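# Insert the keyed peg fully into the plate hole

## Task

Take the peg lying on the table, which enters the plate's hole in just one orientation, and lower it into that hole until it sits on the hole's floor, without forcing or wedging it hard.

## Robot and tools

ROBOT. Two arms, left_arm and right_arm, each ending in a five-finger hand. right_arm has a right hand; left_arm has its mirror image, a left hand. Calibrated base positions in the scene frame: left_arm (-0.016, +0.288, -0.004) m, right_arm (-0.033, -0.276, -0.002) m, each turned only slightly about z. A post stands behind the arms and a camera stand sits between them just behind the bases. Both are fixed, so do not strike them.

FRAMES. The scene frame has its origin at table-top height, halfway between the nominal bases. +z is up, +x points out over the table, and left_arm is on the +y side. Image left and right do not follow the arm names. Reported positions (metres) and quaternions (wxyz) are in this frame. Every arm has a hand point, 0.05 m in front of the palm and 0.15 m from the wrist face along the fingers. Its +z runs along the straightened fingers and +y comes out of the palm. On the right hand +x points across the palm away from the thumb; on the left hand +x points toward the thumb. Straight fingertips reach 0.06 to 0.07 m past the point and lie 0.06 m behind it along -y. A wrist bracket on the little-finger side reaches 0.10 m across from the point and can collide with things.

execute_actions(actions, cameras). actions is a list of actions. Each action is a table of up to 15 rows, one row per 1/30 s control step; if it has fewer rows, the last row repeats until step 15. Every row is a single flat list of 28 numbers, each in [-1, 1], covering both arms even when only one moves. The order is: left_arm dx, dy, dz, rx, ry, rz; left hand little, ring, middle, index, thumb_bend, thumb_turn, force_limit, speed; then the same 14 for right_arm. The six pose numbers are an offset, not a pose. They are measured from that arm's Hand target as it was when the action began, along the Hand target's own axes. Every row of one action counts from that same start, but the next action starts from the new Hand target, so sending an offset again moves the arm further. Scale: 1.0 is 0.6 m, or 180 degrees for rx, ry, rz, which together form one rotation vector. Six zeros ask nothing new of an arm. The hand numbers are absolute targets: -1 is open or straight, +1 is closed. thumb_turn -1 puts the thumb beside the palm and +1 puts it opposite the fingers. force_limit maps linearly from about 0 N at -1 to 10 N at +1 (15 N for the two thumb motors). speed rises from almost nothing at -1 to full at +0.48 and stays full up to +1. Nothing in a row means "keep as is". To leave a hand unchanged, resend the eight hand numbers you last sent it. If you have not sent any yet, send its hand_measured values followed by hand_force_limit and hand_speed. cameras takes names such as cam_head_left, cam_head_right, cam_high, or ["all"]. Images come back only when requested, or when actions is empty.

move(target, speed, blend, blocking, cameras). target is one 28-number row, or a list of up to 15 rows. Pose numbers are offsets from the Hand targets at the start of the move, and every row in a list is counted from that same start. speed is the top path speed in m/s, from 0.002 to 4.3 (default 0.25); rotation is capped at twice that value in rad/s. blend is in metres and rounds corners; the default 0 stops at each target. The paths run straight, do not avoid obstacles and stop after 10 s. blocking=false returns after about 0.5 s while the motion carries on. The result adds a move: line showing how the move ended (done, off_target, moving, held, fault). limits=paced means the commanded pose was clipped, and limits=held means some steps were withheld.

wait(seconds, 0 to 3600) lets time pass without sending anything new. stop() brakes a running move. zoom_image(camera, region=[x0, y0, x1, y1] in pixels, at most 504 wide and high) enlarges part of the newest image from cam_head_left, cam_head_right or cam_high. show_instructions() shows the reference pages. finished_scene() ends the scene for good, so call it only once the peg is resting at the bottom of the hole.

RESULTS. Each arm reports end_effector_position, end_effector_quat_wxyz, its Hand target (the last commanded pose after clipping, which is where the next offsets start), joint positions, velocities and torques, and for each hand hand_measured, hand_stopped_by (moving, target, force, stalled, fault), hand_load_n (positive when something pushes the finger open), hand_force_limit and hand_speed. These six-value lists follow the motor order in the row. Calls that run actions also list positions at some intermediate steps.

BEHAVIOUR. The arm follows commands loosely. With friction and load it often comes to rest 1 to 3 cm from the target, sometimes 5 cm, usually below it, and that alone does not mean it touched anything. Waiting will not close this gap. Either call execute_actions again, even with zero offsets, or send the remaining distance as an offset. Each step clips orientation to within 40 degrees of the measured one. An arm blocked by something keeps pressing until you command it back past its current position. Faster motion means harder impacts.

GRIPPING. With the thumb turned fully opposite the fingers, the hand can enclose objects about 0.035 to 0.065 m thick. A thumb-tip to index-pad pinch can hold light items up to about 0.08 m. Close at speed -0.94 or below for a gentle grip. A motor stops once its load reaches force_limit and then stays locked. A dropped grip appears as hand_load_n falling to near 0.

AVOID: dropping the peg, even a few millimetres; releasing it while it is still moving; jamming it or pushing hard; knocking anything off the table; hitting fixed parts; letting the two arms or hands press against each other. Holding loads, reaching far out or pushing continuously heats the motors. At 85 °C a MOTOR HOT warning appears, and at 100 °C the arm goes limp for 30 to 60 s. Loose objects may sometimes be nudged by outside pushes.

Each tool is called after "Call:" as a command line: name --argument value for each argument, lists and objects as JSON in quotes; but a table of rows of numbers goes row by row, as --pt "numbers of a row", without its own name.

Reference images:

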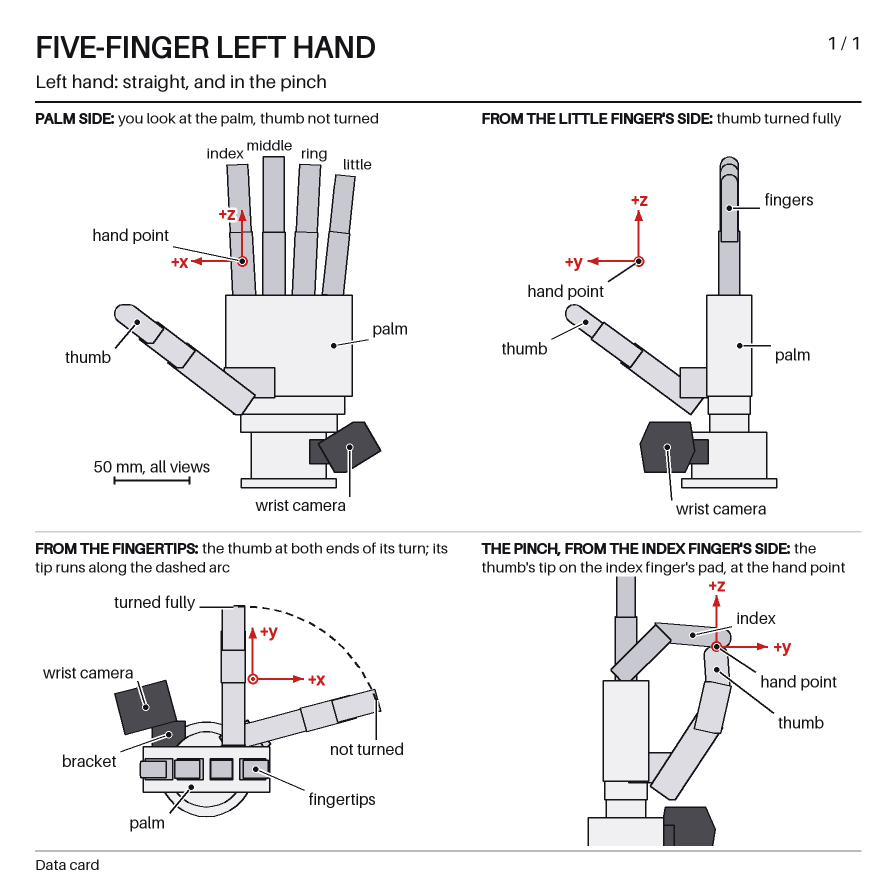

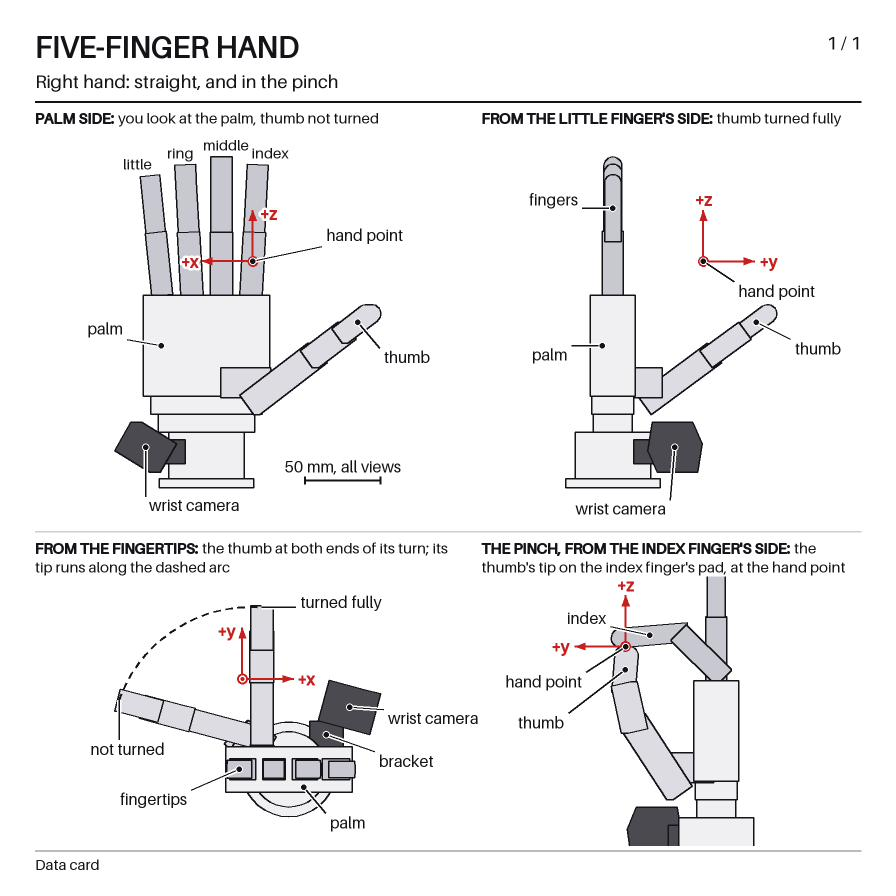

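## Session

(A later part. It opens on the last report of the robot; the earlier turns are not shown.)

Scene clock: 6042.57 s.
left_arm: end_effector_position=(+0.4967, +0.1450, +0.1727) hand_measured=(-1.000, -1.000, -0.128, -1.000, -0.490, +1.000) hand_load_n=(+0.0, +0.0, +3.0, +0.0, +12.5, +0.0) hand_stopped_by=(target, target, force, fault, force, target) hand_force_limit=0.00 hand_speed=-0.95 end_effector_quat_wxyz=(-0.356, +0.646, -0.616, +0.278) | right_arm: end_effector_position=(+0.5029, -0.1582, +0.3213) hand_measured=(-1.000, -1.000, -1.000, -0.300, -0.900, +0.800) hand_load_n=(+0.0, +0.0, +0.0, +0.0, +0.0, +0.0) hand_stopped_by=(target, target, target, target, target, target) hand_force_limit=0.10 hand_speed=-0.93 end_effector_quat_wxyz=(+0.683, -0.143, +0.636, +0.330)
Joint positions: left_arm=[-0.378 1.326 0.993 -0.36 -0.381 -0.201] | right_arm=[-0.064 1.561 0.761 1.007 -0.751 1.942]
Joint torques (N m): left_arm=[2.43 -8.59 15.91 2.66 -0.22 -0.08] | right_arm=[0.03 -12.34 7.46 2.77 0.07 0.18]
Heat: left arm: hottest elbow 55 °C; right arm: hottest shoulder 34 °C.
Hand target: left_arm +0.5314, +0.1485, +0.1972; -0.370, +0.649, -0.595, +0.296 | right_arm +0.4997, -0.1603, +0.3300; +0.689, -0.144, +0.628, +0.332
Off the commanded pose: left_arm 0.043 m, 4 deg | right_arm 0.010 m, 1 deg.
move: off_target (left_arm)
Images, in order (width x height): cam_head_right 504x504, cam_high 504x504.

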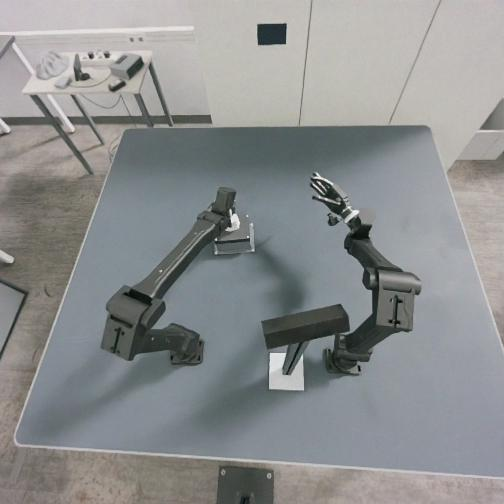

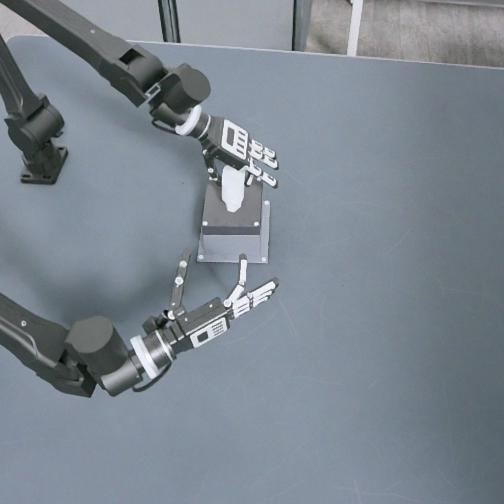

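Call:
move --target '[-0.0038,0.0582,-0.0212,0,0,0,-1,-1,0.15,-1,-0.05,1,0.0,-0.95,0,0,0,0,0,0,-1,-1,-1,-0.3,-0.9,0.8,0.1,-0.93]' --speed 0.04 --cameras '["cam_high","cam_head_right"]'

Call:
zoom_image --camera "cam_high" --region '[208, 166, 258, 216]'

Call:
zoom_image --camera "cam_head_right" --region '[206, 196, 256, 246]'

Scene clock: 6062.47 s.
left_arm: end_effector_position=(+0.4946, +0.1459, +0.1723) hand_measured=(-1.000, -1.000, -0.128, -1.000, -0.490, +1.000) hand_load_n=(+0.0, -0.5, +6.0, -0.5, +8.5, +0.5) hand_stopped_by=(target, target, force, fault, force, target) hand_force_limit=0.00 hand_speed=-0.95 end_effector_quat_wxyz=(-0.361, +0.644, -0.609, +0.289) | right_arm: end_effector_position=(+0.5029, -0.1582, +0.3213) hand_measured=(-1.000, -1.000, -1.000, -0.300, -0.900, +0.800) hand_load_n=(+0.0, +0.0, +0.0, +0.0, +0.0, +0.0) hand_stopped_by=(target, target, target, target, target, target) hand_force_limit=0.10 hand_speed=-0.93 end_effector_quat_wxyz=(+0.683, -0.143, +0.636, +0.330)
Joint positions: left_arm=[-0.378 1.309 0.961 -0.316 -0.383 -0.202] | right_arm=[-0.064 1.561 0.761 1.007 -0.751 1.942]
Joint torques (N m): left_arm=[0.56 -10.81 9.84 3.07 -0.77 -0.23] | right_arm=[0.03 -12.28 7.45 2.76 0.07 0.18]
Heat: left arm: hottest elbow 58 °C; right arm: hottest shoulder 34 °C.
Hand target: left_arm +0.5013, +0.1484, +0.1752; -0.370, +0.649, -0.595, +0.296 | right_arm +0.4997, -0.1603, +0.3300; +0.689, -0.144, +0.628, +0.332
Off the commanded pose: left_arm 0.008 m, 2 deg | right_arm 0.010 m, 1 deg.
move: done
Images, in order (width x height): cam_head_right 504x504, cam_high 504x504.

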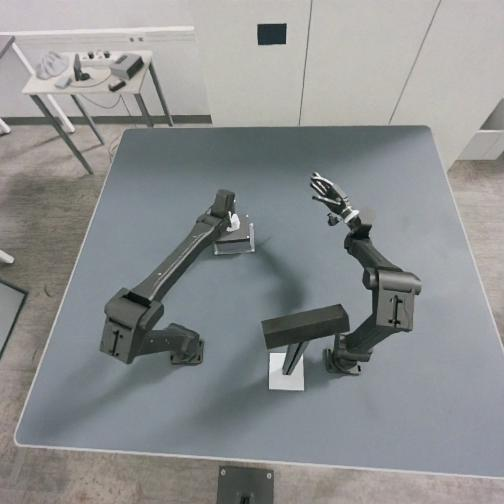

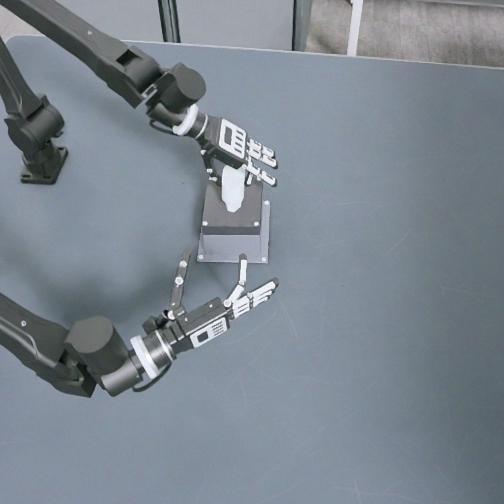

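Scaled by 10.080.

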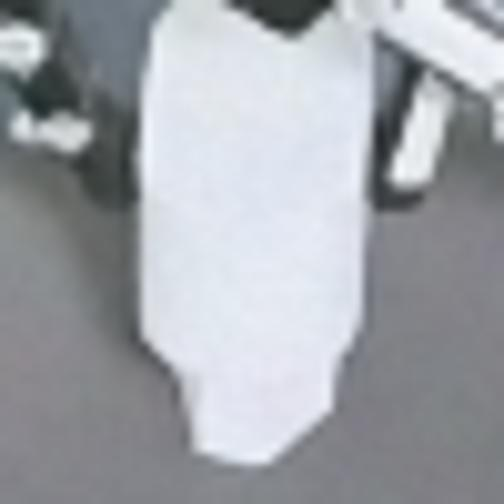

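Scaled by 10.080.

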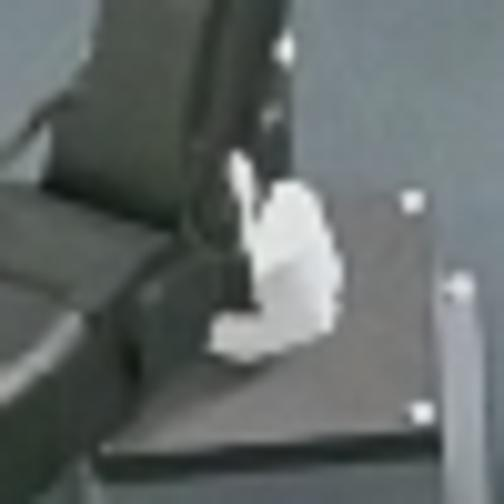

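Call:
move --target '[0,0.0111,0.0014,0.011,0,0,-1,-1,0.15,-1,-0.05,1,0.0,-0.95,0,0,0,0,0,0,-1,-1,-1,-0.3,-0.9,0.8,0.1,-0.93]' --speed 0.03 --cameras '["cam_high","cam_head_right"]'

Call:
zoom_image --camera "cam_high" --region '[208, 166, 258, 216]'

Call:
zoom_image --camera "cam_head_right" --region '[206, 196, 256, 246]'

Scene clock: 6078.60 s.
left_arm: end_effector_position=(+0.4937, +0.1461, +0.1728) hand_measured=(-1.000, -1.000, -0.128, -1.000, -0.490, +1.000) hand_load_n=(+0.0, +0.0, +5.5, -0.5, +8.0, +0.0) hand_stopped_by=(target, target, force, fault, force, target) hand_force_limit=0.00 hand_speed=-0.95 end_effector_quat_wxyz=(-0.375, +0.640, -0.597, +0.306) | right_arm: end_effector_position=(+0.5029, -0.1582, +0.3213) hand_measured=(-1.000, -1.000, -1.000, -0.300, -0.900, +0.800) hand_load_n=(+0.0, +0.0, +0.0, +0.0, +0.0, +0.0) hand_stopped_by=(target, target, target, target, target, target) hand_force_limit=0.10 hand_speed=-0.93 end_effector_quat_wxyz=(+0.683, -0.143, +0.636, +0.330)
Joint positions: left_arm=[-0.384 1.289 0.919 -0.245 -0.399 -0.202] | right_arm=[-0.064 1.561 0.761 1.007 -0.751 1.942]
Joint torques (N m): left_arm=[0.44 -9.76 9.39 2.99 -0.69 -0.13] | right_arm=[0.03 -12.34 7.47 2.74 0.07 0.18]
Heat: left arm: hottest elbow 58 °C; right arm: hottest shoulder 34 °C.
Hand target: left_arm +0.4983, +0.1486, +0.1691; -0.382, +0.642, -0.590, +0.307 | right_arm +0.4997, -0.1603, +0.3300; +0.689, -0.144, +0.628, +0.332
Off the commanded pose: left_arm 0.006 m, 1 deg | right_arm 0.010 m, 1 deg.
move: done
Images, in order (width x height): cam_head_right 504x504, cam_high 504x504.

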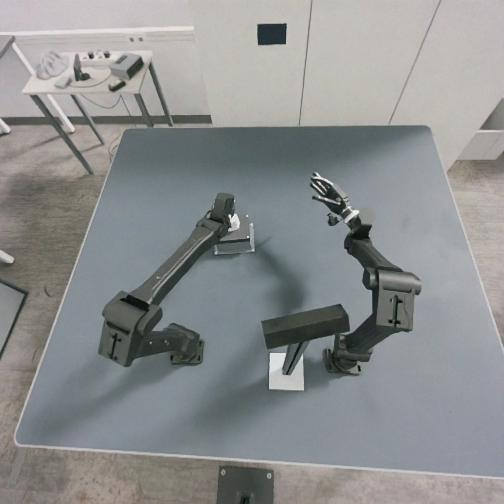

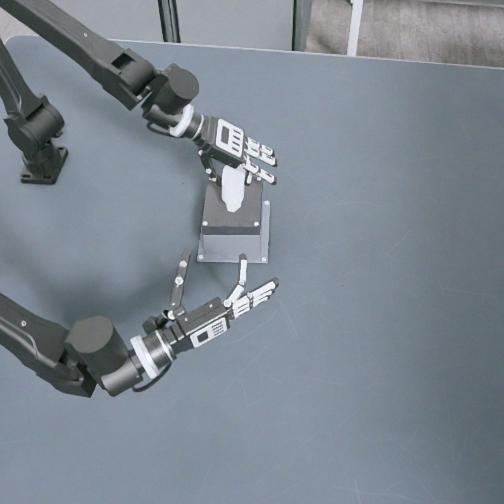

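Scaled by 10.080.

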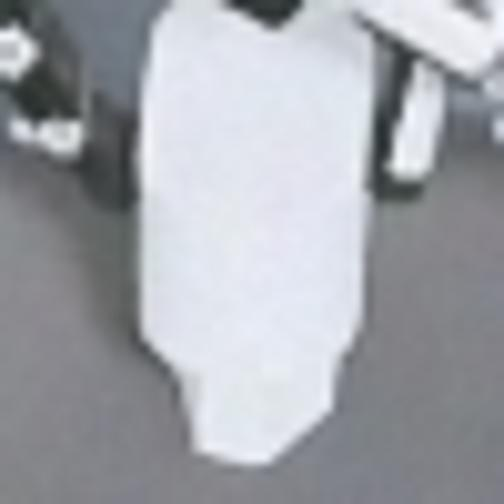

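Scaled by 10.080.

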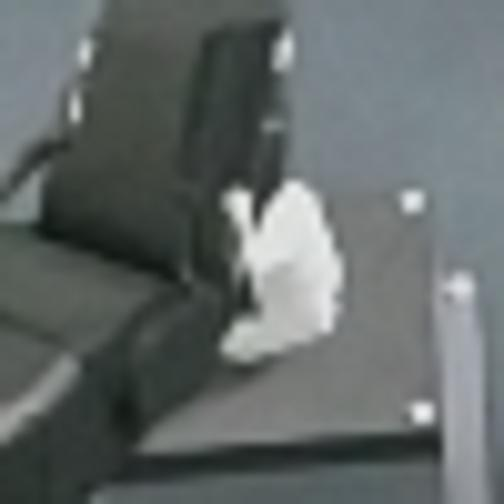

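Call:
zoom_image --camera "cam_high" --region '[224, 196, 244, 216]'

Call:
zoom_image --camera "cam_head_right" --region '[224, 212, 244, 232]'

Scaled by 25.200.

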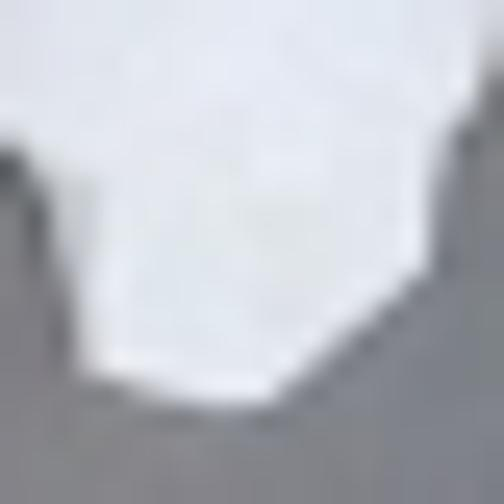

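Scaled by 25.200.

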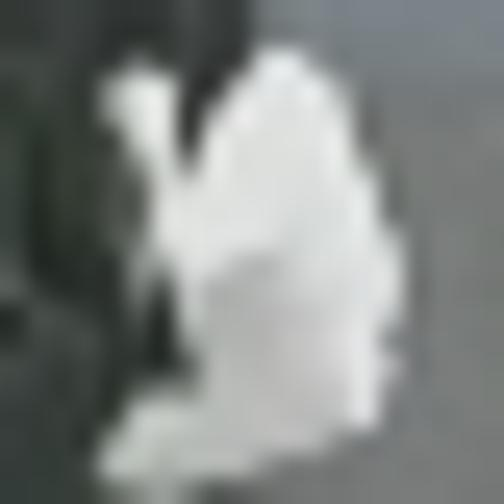

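Call:
move --pt "-0.0067 -0.0897 -0.0605 0 0 0 -1 -1 0.15 -1 -0.05 1 0.0 -0.95 0 0 0 0 0 0 -1 -1 -1 -0.3 -0.9 0.8 0.1 -0.93" --pt "0.0008 -0.1237 -0.0057 -0.0021 0.0093 -0.015 -1 -1 0.15 -1 -0.05 1 0.0 -0.95 0 0 0 0 0 0 -1 -1 -1 -0.3 -0.9 0.8 0.1 -0.93" --pt "0.0047 -0.0668 0.029 -0.0021 0.0093 -0.015 -1 -1 0.15 -1 -0.05 1 0.0 -0.95 0 0 0 0 0 0 -1 -1 -1 -0.3 -0.9 0.8 0.1 -0.93" --speed 0.06 --cameras '["cam_high","cam_head_right"]'

Call:
zoom_image --camera "cam_high" --region '[222, 162, 272, 212]'

Call:
zoom_image --camera "cam_head_right" --region '[206, 190, 256, 240]'

Scene clock: 6220.13 s.
left_arm: end_effector_position=(+0.5267, +0.1459, +0.1917) hand_measured=(-1.000, -1.000, -0.128, -1.000, -0.490, +1.000) hand_load_n=(+0.0, +0.0, +9.0, +0.0, +8.0, +1.0) hand_stopped_by=(target, target, force, fault, force, target) hand_force_limit=0.00 hand_speed=-0.95 end_effector_quat_wxyz=(-0.362, +0.646, -0.593, +0.315) | right_arm: end_effector_position=(+0.5029, -0.1582, +0.3213) hand_measured=(-1.000, -1.000, -1.000, -0.300, -0.900, +0.800) hand_load_n=(+0.0, +0.0, +0.0, +0.0, +0.0, +0.0) hand_stopped_by=(target, target, target, target, target, target) hand_force_limit=0.10 hand_speed=-0.93 end_effector_quat_wxyz=(+0.683, -0.143, +0.636, +0.330)
Joint positions: left_arm=[-0.346 1.352 1.03 -0.289 -0.347 -0.206] | right_arm=[-0.064 1.561 0.761 1.007 -0.751 1.942]
Joint torques (N m): left_arm=[0.91 -11.58 10.48 2.55 -0.05 -0.29] | right_arm=[0.03 -12.4 7.47 2.77 0.07 0.17]
Heat: left arm: hottest elbow 50 °C; right arm: hottest shoulder 34 °C.
Hand target: left_arm +0.5344, +0.1485, +0.1941; -0.363, +0.653, -0.581, +0.323 | right_arm +0.4997, -0.1603, +0.3300; +0.689, -0.144, +0.628, +0.332
Off the commanded pose: left_arm 0.008 m, 2 deg | right_arm 0.010 m, 1 deg.
move: done
Images, in order (width x height): cam_head_right 504x504, cam_high 504x504.

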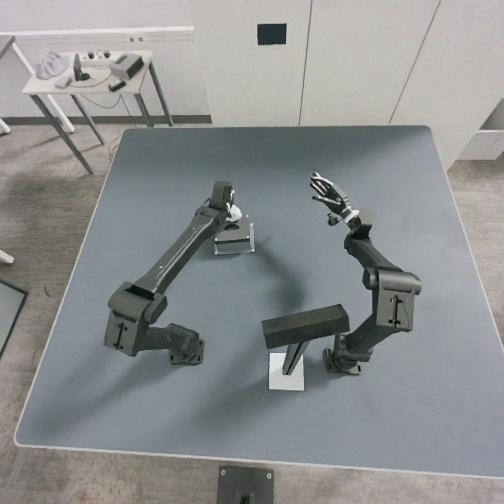

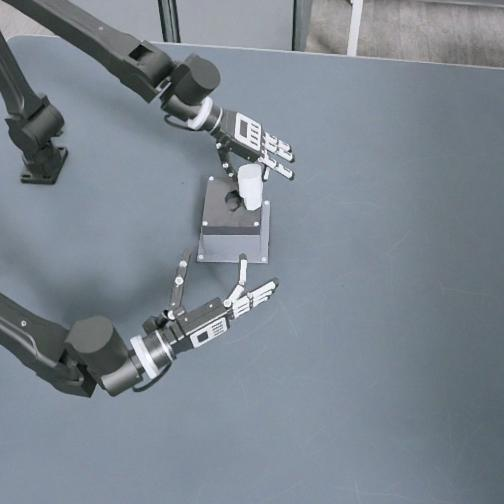

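Scaled by 10.080.

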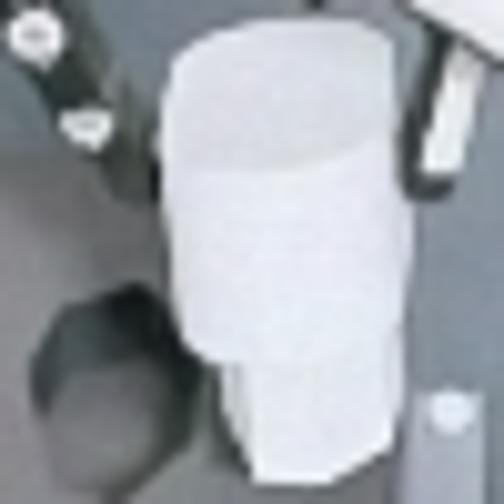

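Scaled by 10.080.

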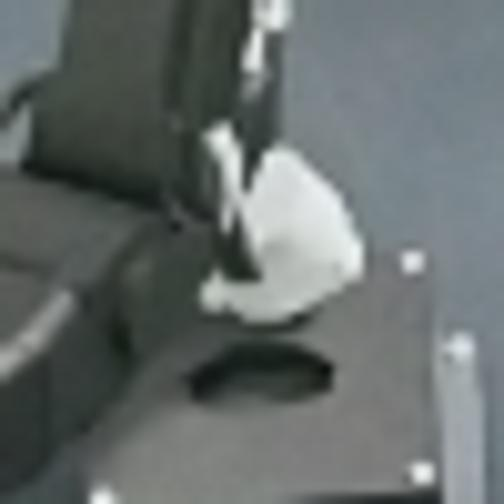

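Call:
move --target '[0.024,-0.0233,-0.0258,0.0155,-0.0699,0.1125,-1,-1,0.15,-1,-0.05,1,0.0,-0.95,0,0,0,0,0,0,-1,-1,-1,-0.3,-0.9,0.8,0.1,-0.93]' --speed 0.12 --cameras '["cam_high","cam_head_right"]'

Call:
zoom_image --camera "cam_high" --region '[222, 162, 272, 212]'

Call:
zoom_image --camera "cam_head_right" --region '[206, 190, 256, 240]'

Scene clock: 6321.57 s.
left_arm: end_effector_position=(+0.5158, +0.1445, +0.1916) hand_measured=(-1.000, -1.000, -0.128, -1.000, -0.490, +1.000) hand_load_n=(+0.0, +0.0, +9.0, +0.0, +8.0, +1.0) hand_stopped_by=(target, target, force, fault, force, target) hand_force_limit=0.00 hand_speed=-0.95 end_effector_quat_wxyz=(+0.482, -0.571, +0.638, -0.184) | right_arm: end_effector_position=(+0.5029, -0.1582, +0.3213) hand_measured=(-1.000, -1.000, -1.000, -0.300, -0.900, +0.800) hand_load_n=(+0.0, +0.0, +0.0, +0.0, +0.0, +0.0) hand_stopped_by=(target, target, target, target, target, target) hand_force_limit=0.10 hand_speed=-0.93 end_effector_quat_wxyz=(+0.683, -0.143, +0.636, +0.330)
Joint positions: left_arm=[-0.494 1.402 1.072 -0.328 -0.699 0.015] | right_arm=[-0.064 1.561 0.761 1.007 -0.751 1.942]
Joint torques (N m): left_arm=[-0.67 -12.04 14.58 1.43 -0.57 0.15] | right_arm=[0.15 -12.4 7.46 2.76 0.07 0.17]
Heat: left arm: hottest elbow 53 °C; right arm: hottest shoulder 34 °C.
Hand target: left_arm +0.5302, +0.1334, +0.2140; +0.491, -0.563, +0.636, -0.195 | right_arm +0.4997, -0.1603, +0.3300; +0.689, -0.144, +0.628, +0.332
Off the commanded pose: left_arm 0.029 m, 2 deg | right_arm 0.010 m, 1 deg.
move: off_target (left_arm)
Images, in order (width x height): cam_head_right 504x504, cam_high 504x504.

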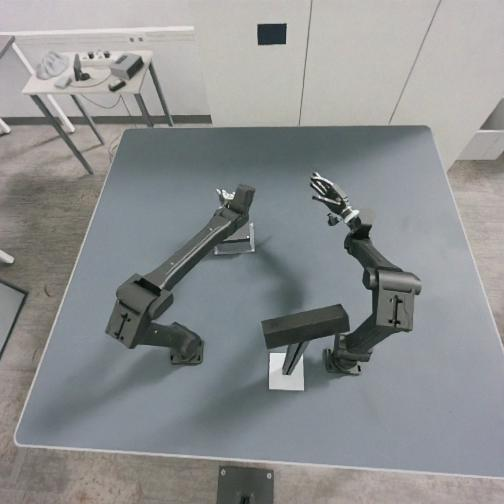

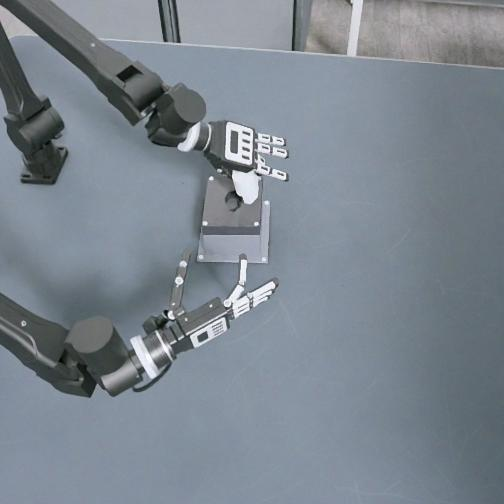

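Scaled by 10.080.

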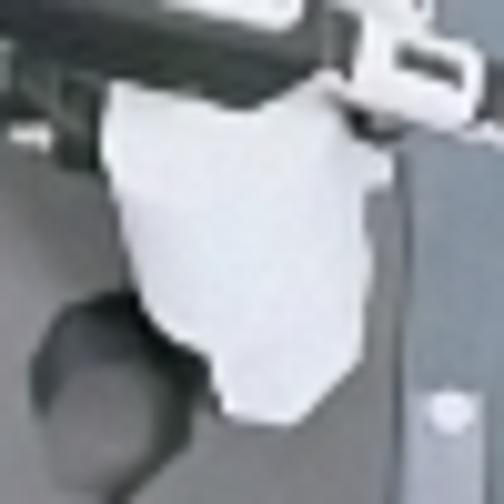

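Scaled by 10.080.

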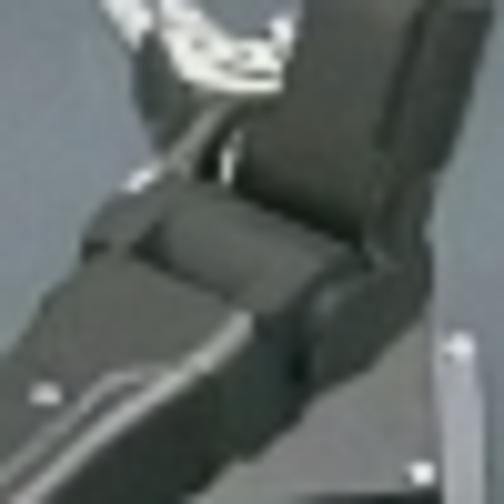

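Call:
move --target '[0.0228,0.055,0.0153,0,0,0,-1,-1,0.15,-1,-0.05,1,0.0,-0.95,0,0,0,0,0,0,-1,-1,-1,-0.3,-0.9,0.8,0.1,-0.93]' --speed 0.05 --cameras '["cam_high","cam_head_right"]'

Call:
zoom_image --camera "cam_high" --region '[222, 162, 272, 212]'

Scene clock: 6340.57 s.
left_arm: end_effector_position=(+0.5198, +0.1406, +0.1775) hand_measured=(-1.000, -1.000, -0.128, -1.000, -0.490, +1.000) hand_load_n=(+0.0, +0.0, +9.0, +0.0, +8.0, +1.0) hand_stopped_by=(target, target, force, fault, force, target) hand_force_limit=0.00 hand_speed=-0.95 end_effector_quat_wxyz=(+0.487, -0.571, +0.633, -0.192) | right_arm: end_effector_position=(+0.5029, -0.1582, +0.3213) hand_measured=(-1.000, -1.000, -1.000, -0.300, -0.900, +0.800) hand_load_n=(+0.0, +0.0, +0.0, +0.0, -0.5, +0.0) hand_stopped_by=(target, target, target, target, target, target) hand_force_limit=0.10 hand_speed=-0.93 end_effector_quat_wxyz=(+0.683, -0.143, +0.636, +0.330)
Joint positions: left_arm=[-0.499 1.422 1.042 -0.256 -0.706 0.015] | right_arm=[-0.064 1.561 0.761 1.007 -0.751 1.942]
Joint torques (N m): left_arm=[-0.91 -12.4 10.09 2.44 -0.53 0.06] | right_arm=[0.09 -12.34 7.47 2.77 0.07 0.17]
Heat: left arm: hottest elbow 56 °C; right arm: hottest shoulder 34 °C.
Hand target: left_arm +0.5223, +0.1333, +0.1783; +0.491, -0.563, +0.635, -0.195 | right_arm +0.4997, -0.1603, +0.3300; +0.689, -0.144, +0.628, +0.332
Off the commanded pose: left_arm 0.008 m, 1 deg | right_arm 0.010 m, 1 deg.
move: done
Images, in order (width x height): cam_head_right 504x504, cam_high 504x504.

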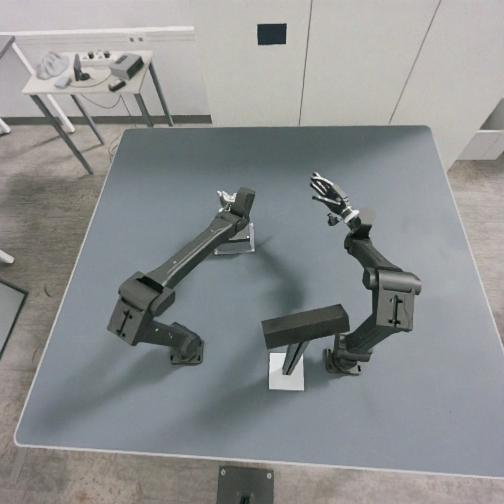

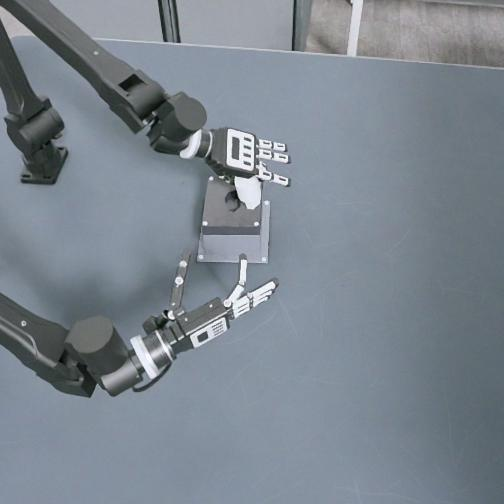

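Scaled by 10.080.

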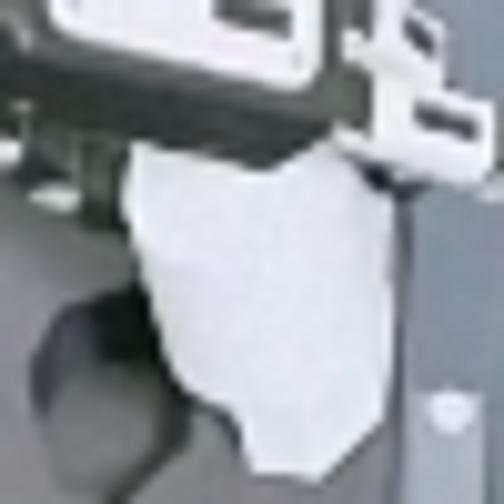

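Call:
move --target '[0.0035,0.0092,0.0026,0,0,0,-1,-1,0.15,-1,-0.05,1,0.0,-0.95,0,0,0,0,0,0,-1,-1,-1,-0.3,-0.9,0.8,0.1,-0.93]' --speed 0.03 --cameras '["cam_high"]'

Call:
zoom_image --camera "cam_high" --region '[222, 162, 272, 212]'

Scene clock: 6353.57 s.
left_arm: end_effector_position=(+0.5205, +0.1404, +0.1768) hand_measured=(-1.000, -1.000, -0.128, -1.000, -0.490, +1.000) hand_load_n=(+0.0, +0.0, +9.0, +0.0, +8.0, +0.5) hand_stopped_by=(target, target, force, fault, force, target) hand_force_limit=0.00 hand_speed=-0.95 end_effector_quat_wxyz=(+0.490, -0.571, +0.629, -0.195) | right_arm: end_effector_position=(+0.5029, -0.1582, +0.3213) hand_measured=(-1.000, -1.000, -1.000, -0.300, -0.900, +0.800) hand_load_n=(+0.0, +0.0, +0.0, +0.0, +0.0, +0.0) hand_stopped_by=(target, target, target, target, target, target) hand_force_limit=0.10 hand_speed=-0.93 end_effector_quat_wxyz=(+0.683, -0.143, +0.636, +0.330)
Joint positions: left_arm=[-0.5 1.422 1.035 -0.238 -0.709 0.015] | right_arm=[-0.064 1.561 0.761 1.007 -0.751 1.942]
Joint torques (N m): left_arm=[-0.91 -12.1 9.52 2.3 -0.44 0.06] | right_arm=[0.03 -12.4 7.47 2.74 0.07 0.17]
Heat: left arm: hottest elbow 54 °C; right arm: hottest shoulder 34 °C.
Hand target: left_arm +0.5210, +0.1336, +0.1723; +0.491, -0.563, +0.635, -0.195 | right_arm +0.4997, -0.1603, +0.3300; +0.689, -0.144, +0.628, +0.332
Off the commanded pose: left_arm 0.008 m, 1 deg | right_arm 0.010 m, 1 deg.
move: done

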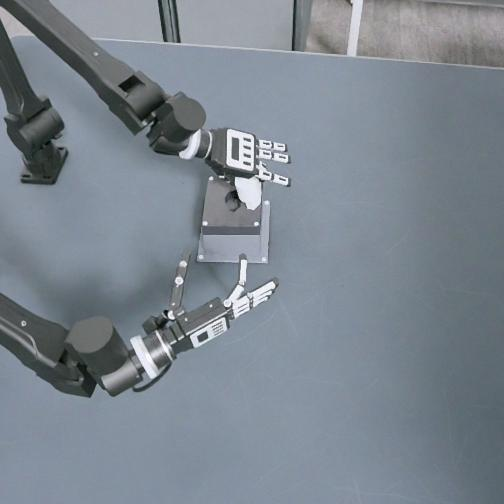

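Scaled by 10.080.

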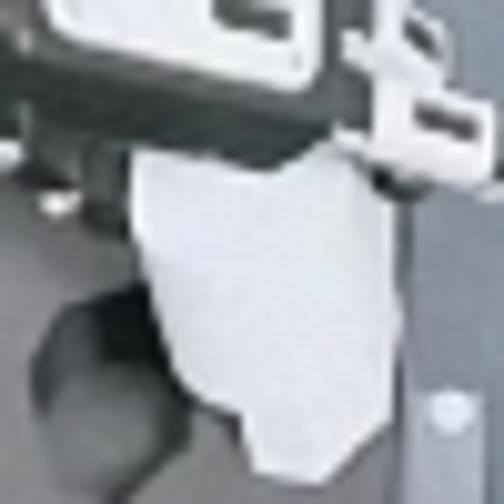

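Call:
move --target '[0.0035,0.0092,0.0026,0,0,0,-1,-1,0.15,-1,-0.05,1,0.0,-0.95,0,0,0,0,0,0,-1,-1,-1,-0.3,-0.9,0.8,0.1,-0.93]' --speed 0.03 --cameras '["cam_high","cam_head_right","cam_head_left"]'

Call:
zoom_image --camera "cam_high" --region '[222, 162, 272, 212]'

Call:
zoom_image --camera "cam_head_right" --region '[200, 180, 260, 240]'

Scene clock: 6368.17 s.
left_arm: end_effector_position=(+0.5212, +0.1405, +0.1761) hand_measured=(-1.000, -1.000, -0.128, -1.000, -0.490, +1.000) hand_load_n=(+0.0, +0.0, +9.5, +0.0, +8.0, +0.0) hand_stopped_by=(target, target, force, fault, force, target) hand_force_limit=0.00 hand_speed=-0.95 end_effector_quat_wxyz=(+0.493, -0.571, +0.626, -0.198) | right_arm: end_effector_position=(+0.5029, -0.1582, +0.3213) hand_measured=(-1.000, -1.000, -1.000, -0.300, -0.900, +0.800) hand_load_n=(+0.0, +0.0, +0.0, +0.0, +0.0, -0.5) hand_stopped_by=(target, target, target, target, target, target) hand_force_limit=0.10 hand_speed=-0.93 end_effector_quat_wxyz=(+0.683, -0.143, +0.636, +0.330)
Joint positions: left_arm=[-0.5 1.422 1.027 -0.22 -0.714 0.017] | right_arm=[-0.064 1.561 0.761 1.007 -0.751 1.942]
Joint torques (N m): left_arm=[-0.85 -11.81 8.96 2.3 -0.32 0.02] | right_arm=[0.03 -12.28 7.45 2.76 0.07 0.17]
Heat: left arm: hottest elbow 54 °C; right arm: hottest shoulder 34 °C.
Hand target: left_arm +0.5197, +0.1339, +0.1663; +0.491, -0.563, +0.635, -0.195 | right_arm +0.4997, -0.1603, +0.3300; +0.689, -0.144, +0.628, +0.332
Off the commanded pose: left_arm 0.012 m, 1 deg | right_arm 0.010 m, 1 deg.
move: off_target (left_arm)

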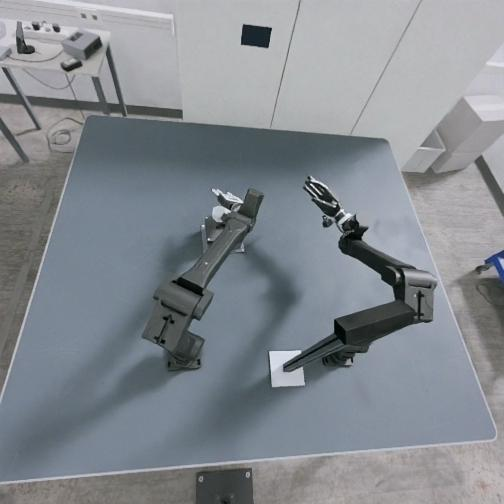

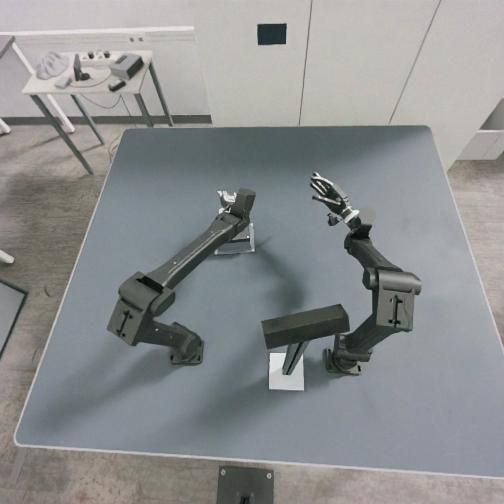

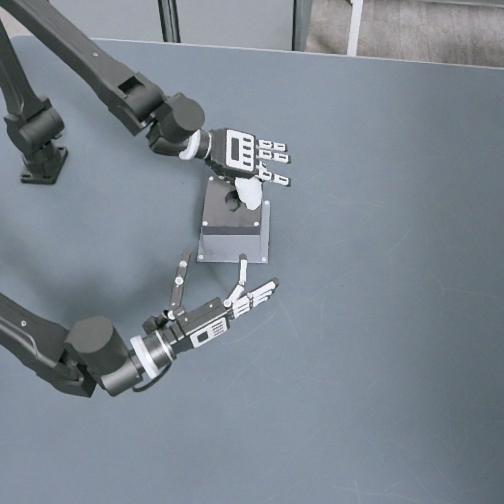

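Scaled by 10.080.

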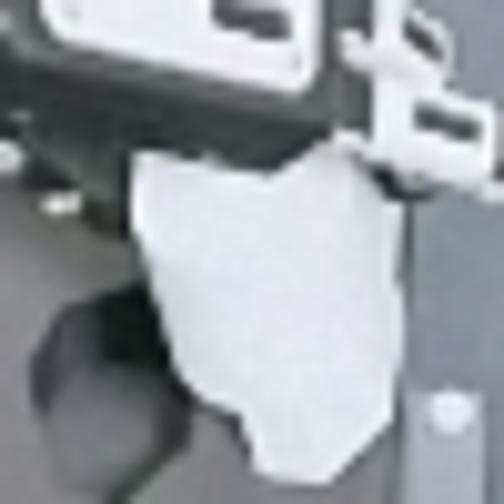

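Scaled by 8.400.

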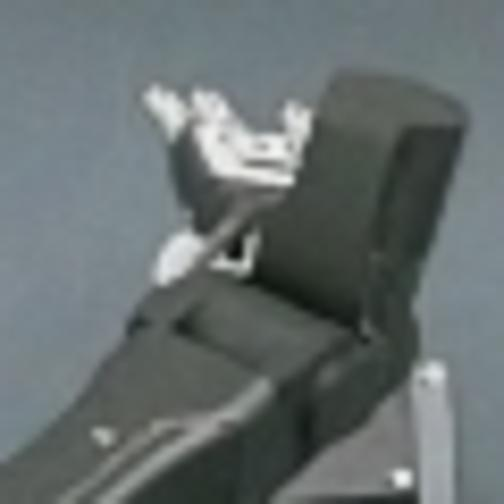

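Call:
move --target '[-0.0047,-0.0093,-0.0052,-0.0202,0.0064,0.0068,-1,-1,0.15,-1,-0.05,1,0.0,-0.95,0,0,0,0,0,0,-1,-1,-1,-0.3,-0.9,0.8,0.1,-0.93]' --speed 0.03 --cameras '["cam_high"]'

Call:
zoom_image --camera "cam_high" --region '[222, 162, 272, 212]'

Scene clock: 6396.60 s.
left_arm: end_effector_position=(+0.5120, +0.1412, +0.1742) hand_measured=(-1.000, -1.000, -0.128, -1.000, -0.490, +1.000) hand_load_n=(+0.0, +0.0, +9.5, +0.0, +7.0, +1.0) hand_stopped_by=(target, target, force, fault, force, target) hand_force_limit=0.00 hand_speed=-0.95 end_effector_quat_wxyz=(+0.474, -0.567, +0.650, -0.174) | right_arm: end_effector_position=(+0.5029, -0.1582, +0.3213) hand_measured=(-1.000, -1.000, -1.000, -0.300, -0.900, +0.800) hand_load_n=(+0.0, +0.0, +0.0, +0.0, +0.0, +0.0) hand_stopped_by=(target, target, target, target, target, target) hand_force_limit=0.10 hand_speed=-0.93 end_effector_quat_wxyz=(+0.683, -0.143, +0.636, +0.330)
Joint positions: left_arm=[-0.5 1.422 1.058 -0.325 -0.693 0.017] | right_arm=[-0.064 1.561 0.761 1.007 -0.751 1.942]
Joint torques (N m): left_arm=[-0.03 -10.81 12.37 0.95 -0.08 -0.22] | right_arm=[0.03 -12.34 7.47 2.74 0.07 0.17]
Heat: left arm: hottest elbow 53 °C; right arm: hottest shoulder 34 °C.
Hand target: left_arm +0.5197, +0.1338, +0.1734; +0.469, -0.570, +0.652, -0.175 | right_arm +0.4997, -0.1603, +0.3300; +0.689, -0.144, +0.628, +0.332
Off the commanded pose: left_arm 0.011 m, 1 deg | right_arm 0.010 m, 1 deg.
move: off_target (left_arm)

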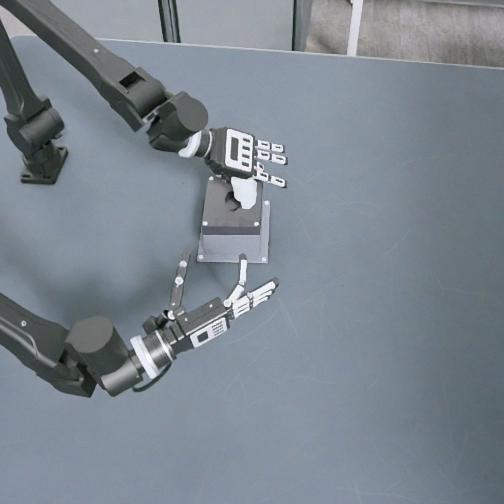

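Scaled by 10.080.

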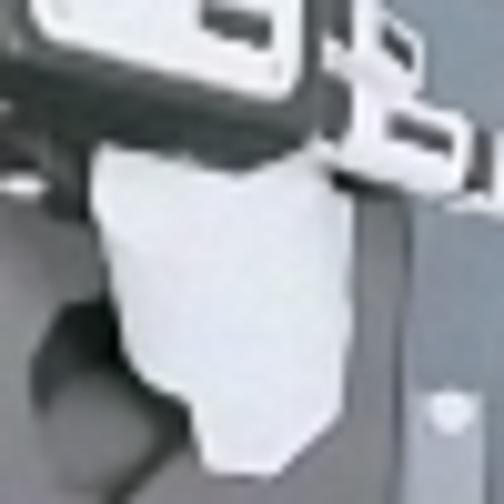

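Call:
move --target '[0,0,0,0,0,0,-1,-1,-0.2,-1,-0.54,1,0.0,-0.95,0,0,0,0,0,0,-1,-1,-1,-0.3,-0.9,0.8,0.1,-0.93]' --speed 0.03 --cameras '["cam_high"]'

Call:
zoom_image --camera "cam_high" --region '[222, 162, 272, 212]'

Scene clock: 6409.03 s.
left_arm: end_effector_position=(+0.5115, +0.1411, +0.1719) hand_measured=(-1.000, -1.000, -0.200, -1.000, -0.540, +1.000) hand_load_n=(+0.0, +0.0, +0.5, +0.0, +0.0, +0.0) hand_stopped_by=(target, target, target, fault, target, target) hand_force_limit=0.00 hand_speed=-0.95 end_effector_quat_wxyz=(+0.473, -0.567, +0.653, -0.172) | right_arm: end_effector_position=(+0.5029, -0.1582, +0.3213) hand_measured=(-1.000, -1.000, -1.000, -0.300, -0.900, +0.800) hand_load_n=(+0.0, +0.0, +0.0, +0.0, +0.0, +0.0) hand_stopped_by=(target, target, target, target, target, target) hand_force_limit=0.10 hand_speed=-0.93 end_effector_quat_wxyz=(+0.683, -0.143, +0.636, +0.330)
Joint positions: left_arm=[-0.5 1.426 1.058 -0.329 -0.692 0.017] | right_arm=[-0.064 1.561 0.761 1.007 -0.751 1.942]
Joint torques (N m): left_arm=[-0.03 -11.22 12.36 1.02 -0.12 -0.22] | right_arm=[0.09 -12.34 7.46 2.74 0.07 0.17]
Heat: left arm: hottest elbow 54 °C; right arm: hottest shoulder 34 °C.
Hand target: left_arm +0.5197, +0.1338, +0.1733; +0.469, -0.570, +0.652, -0.175 | right_arm +0.4997, -0.1603, +0.3300; +0.689, -0.144, +0.628, +0.332
Off the commanded pose: left_arm 0.011 m, 1 deg | right_arm 0.010 m, 1 deg.
move: done

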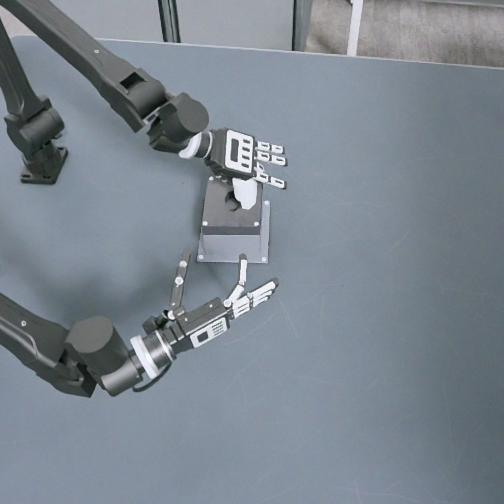

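Scaled by 10.080.

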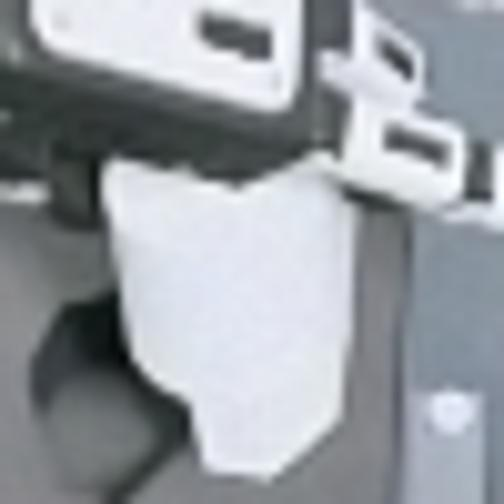

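Call:
move --pt "0 0 0 0 0 0 -1 -1 -0.55 -1 -0.85 1 0.0 -0.8 0 0 0 0 0 0 -1 -1 -1 -0.3 -0.9 0.8 0.1 -0.93" --pt "-0.054 -0.107 -0.059 0 0 0 -1 -1 -0.55 -1 -0.85 1 0.0 -0.8 0 0 0 0 0 0 -1 -1 -1 -0.3 -0.9 0.8 0.1 -0.93" --speed 0.06 --cameras '["all"]'

Call:
zoom_image --camera "cam_high" --region '[222, 162, 272, 212]'

Scene clock: 6421.80 s.
left_arm: end_effector_position=(+0.5152, +0.1383, +0.2270) hand_measured=(-1.000, -1.000, -0.550, -1.000, -0.850, +1.000) hand_load_n=(+0.0, +0.0, +0.0, +0.0, +0.0, +0.0) hand_stopped_by=(target, target, target, fault, target, target) hand_force_limit=0.00 hand_speed=-0.80 end_effector_quat_wxyz=(+0.463, -0.565, +0.665, -0.155) | right_arm: end_effector_position=(+0.5029, -0.1582, +0.3213) hand_measured=(-1.000, -1.000, -1.000, -0.300, -0.900, +0.800) hand_load_n=(+0.0, +0.0, +0.0, +0.0, +0.0, +0.0) hand_stopped_by=(target, target, target, target, target, target) hand_force_limit=0.10 hand_speed=-0.93 end_effector_quat_wxyz=(+0.683, -0.143, +0.636, +0.330)
Joint positions: left_arm=[-0.5 1.415 1.216 -0.545 -0.686 0.017] | right_arm=[-0.064 1.561 0.761 1.007 -0.751 1.942]
Joint torques (N m): left_arm=[0.44 -14.39 14.01 1.1 -0.21 -0.17] | right_arm=[0.09 -12.28 7.47 2.74 0.06 0.18]
Heat: left arm: hottest elbow 54 °C; right arm: hottest shoulder 34 °C.
Hand target: left_arm +0.5252, +0.1338, +0.2531; +0.469, -0.570, +0.652, -0.175 | right_arm +0.4997, -0.1603, +0.3300; +0.689, -0.144, +0.628, +0.332
Off the commanded pose: left_arm 0.029 m, 3 deg | right_arm 0.010 m, 1 deg.
move: off_target (left_arm)

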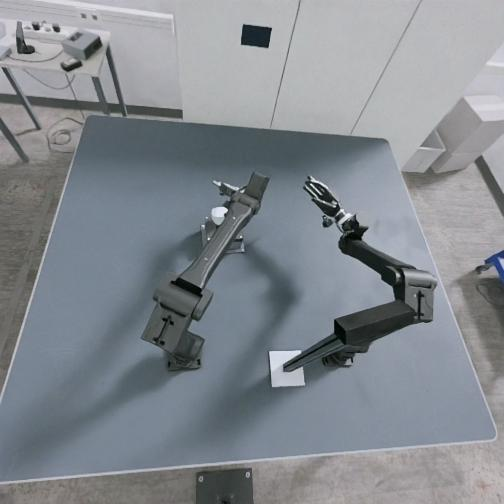

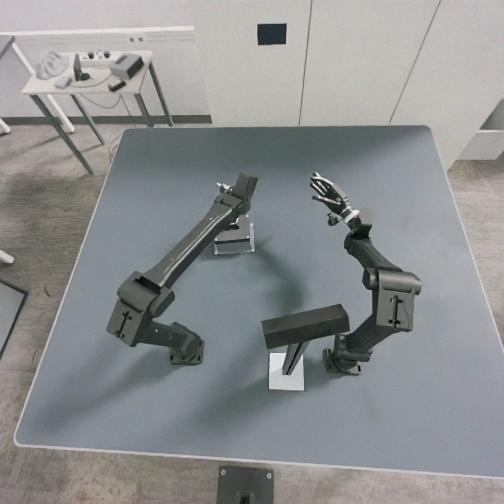

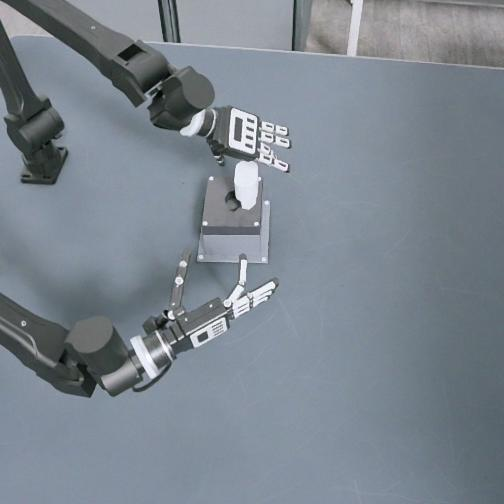

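Scaled by 10.080.

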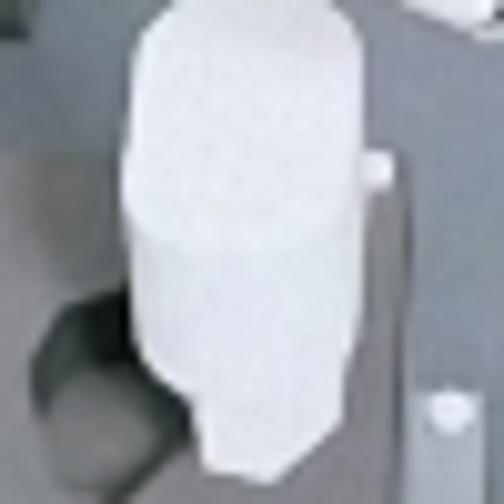

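Call:
zoom_image --camera "cam_high" --region '[232, 150, 262, 180]'

Call:
zoom_image --camera "cam_high" --region '[236, 192, 260, 216]'

Call:
zoom_image --camera "cam_head_left" --region '[195, 195, 245, 245]'

Call:
zoom_image --camera "cam_head_right" --region '[206, 190, 256, 240]'

Scaled by 16.800.

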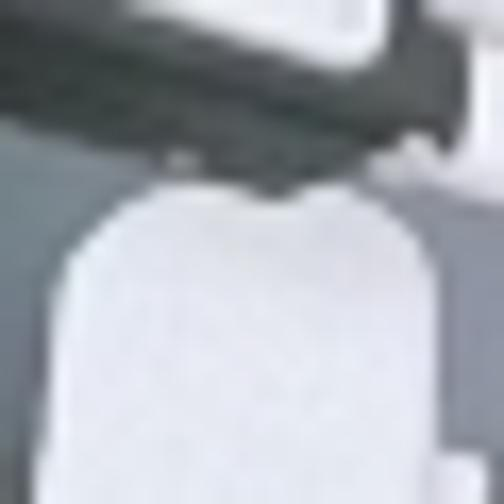

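Scaled by 21.000.

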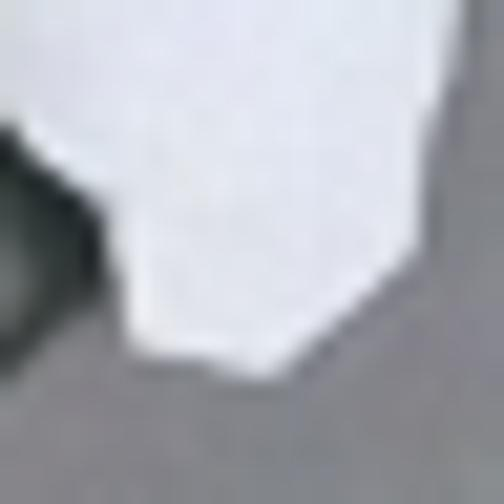

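Scaled by 10.080.

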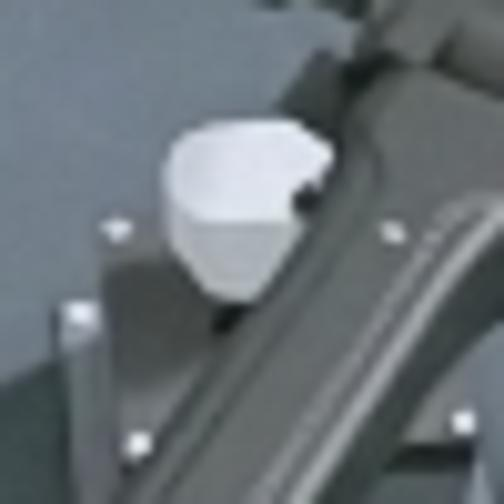

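Scaled by 10.080.

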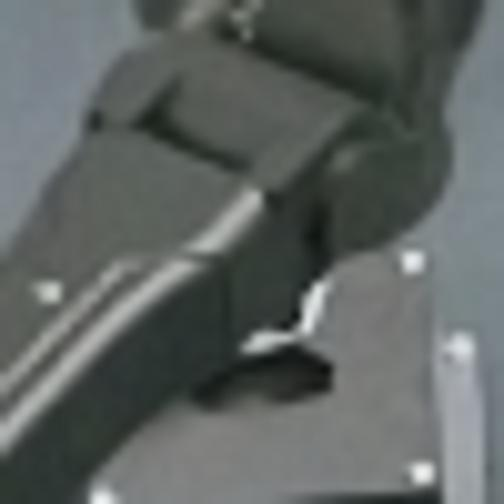

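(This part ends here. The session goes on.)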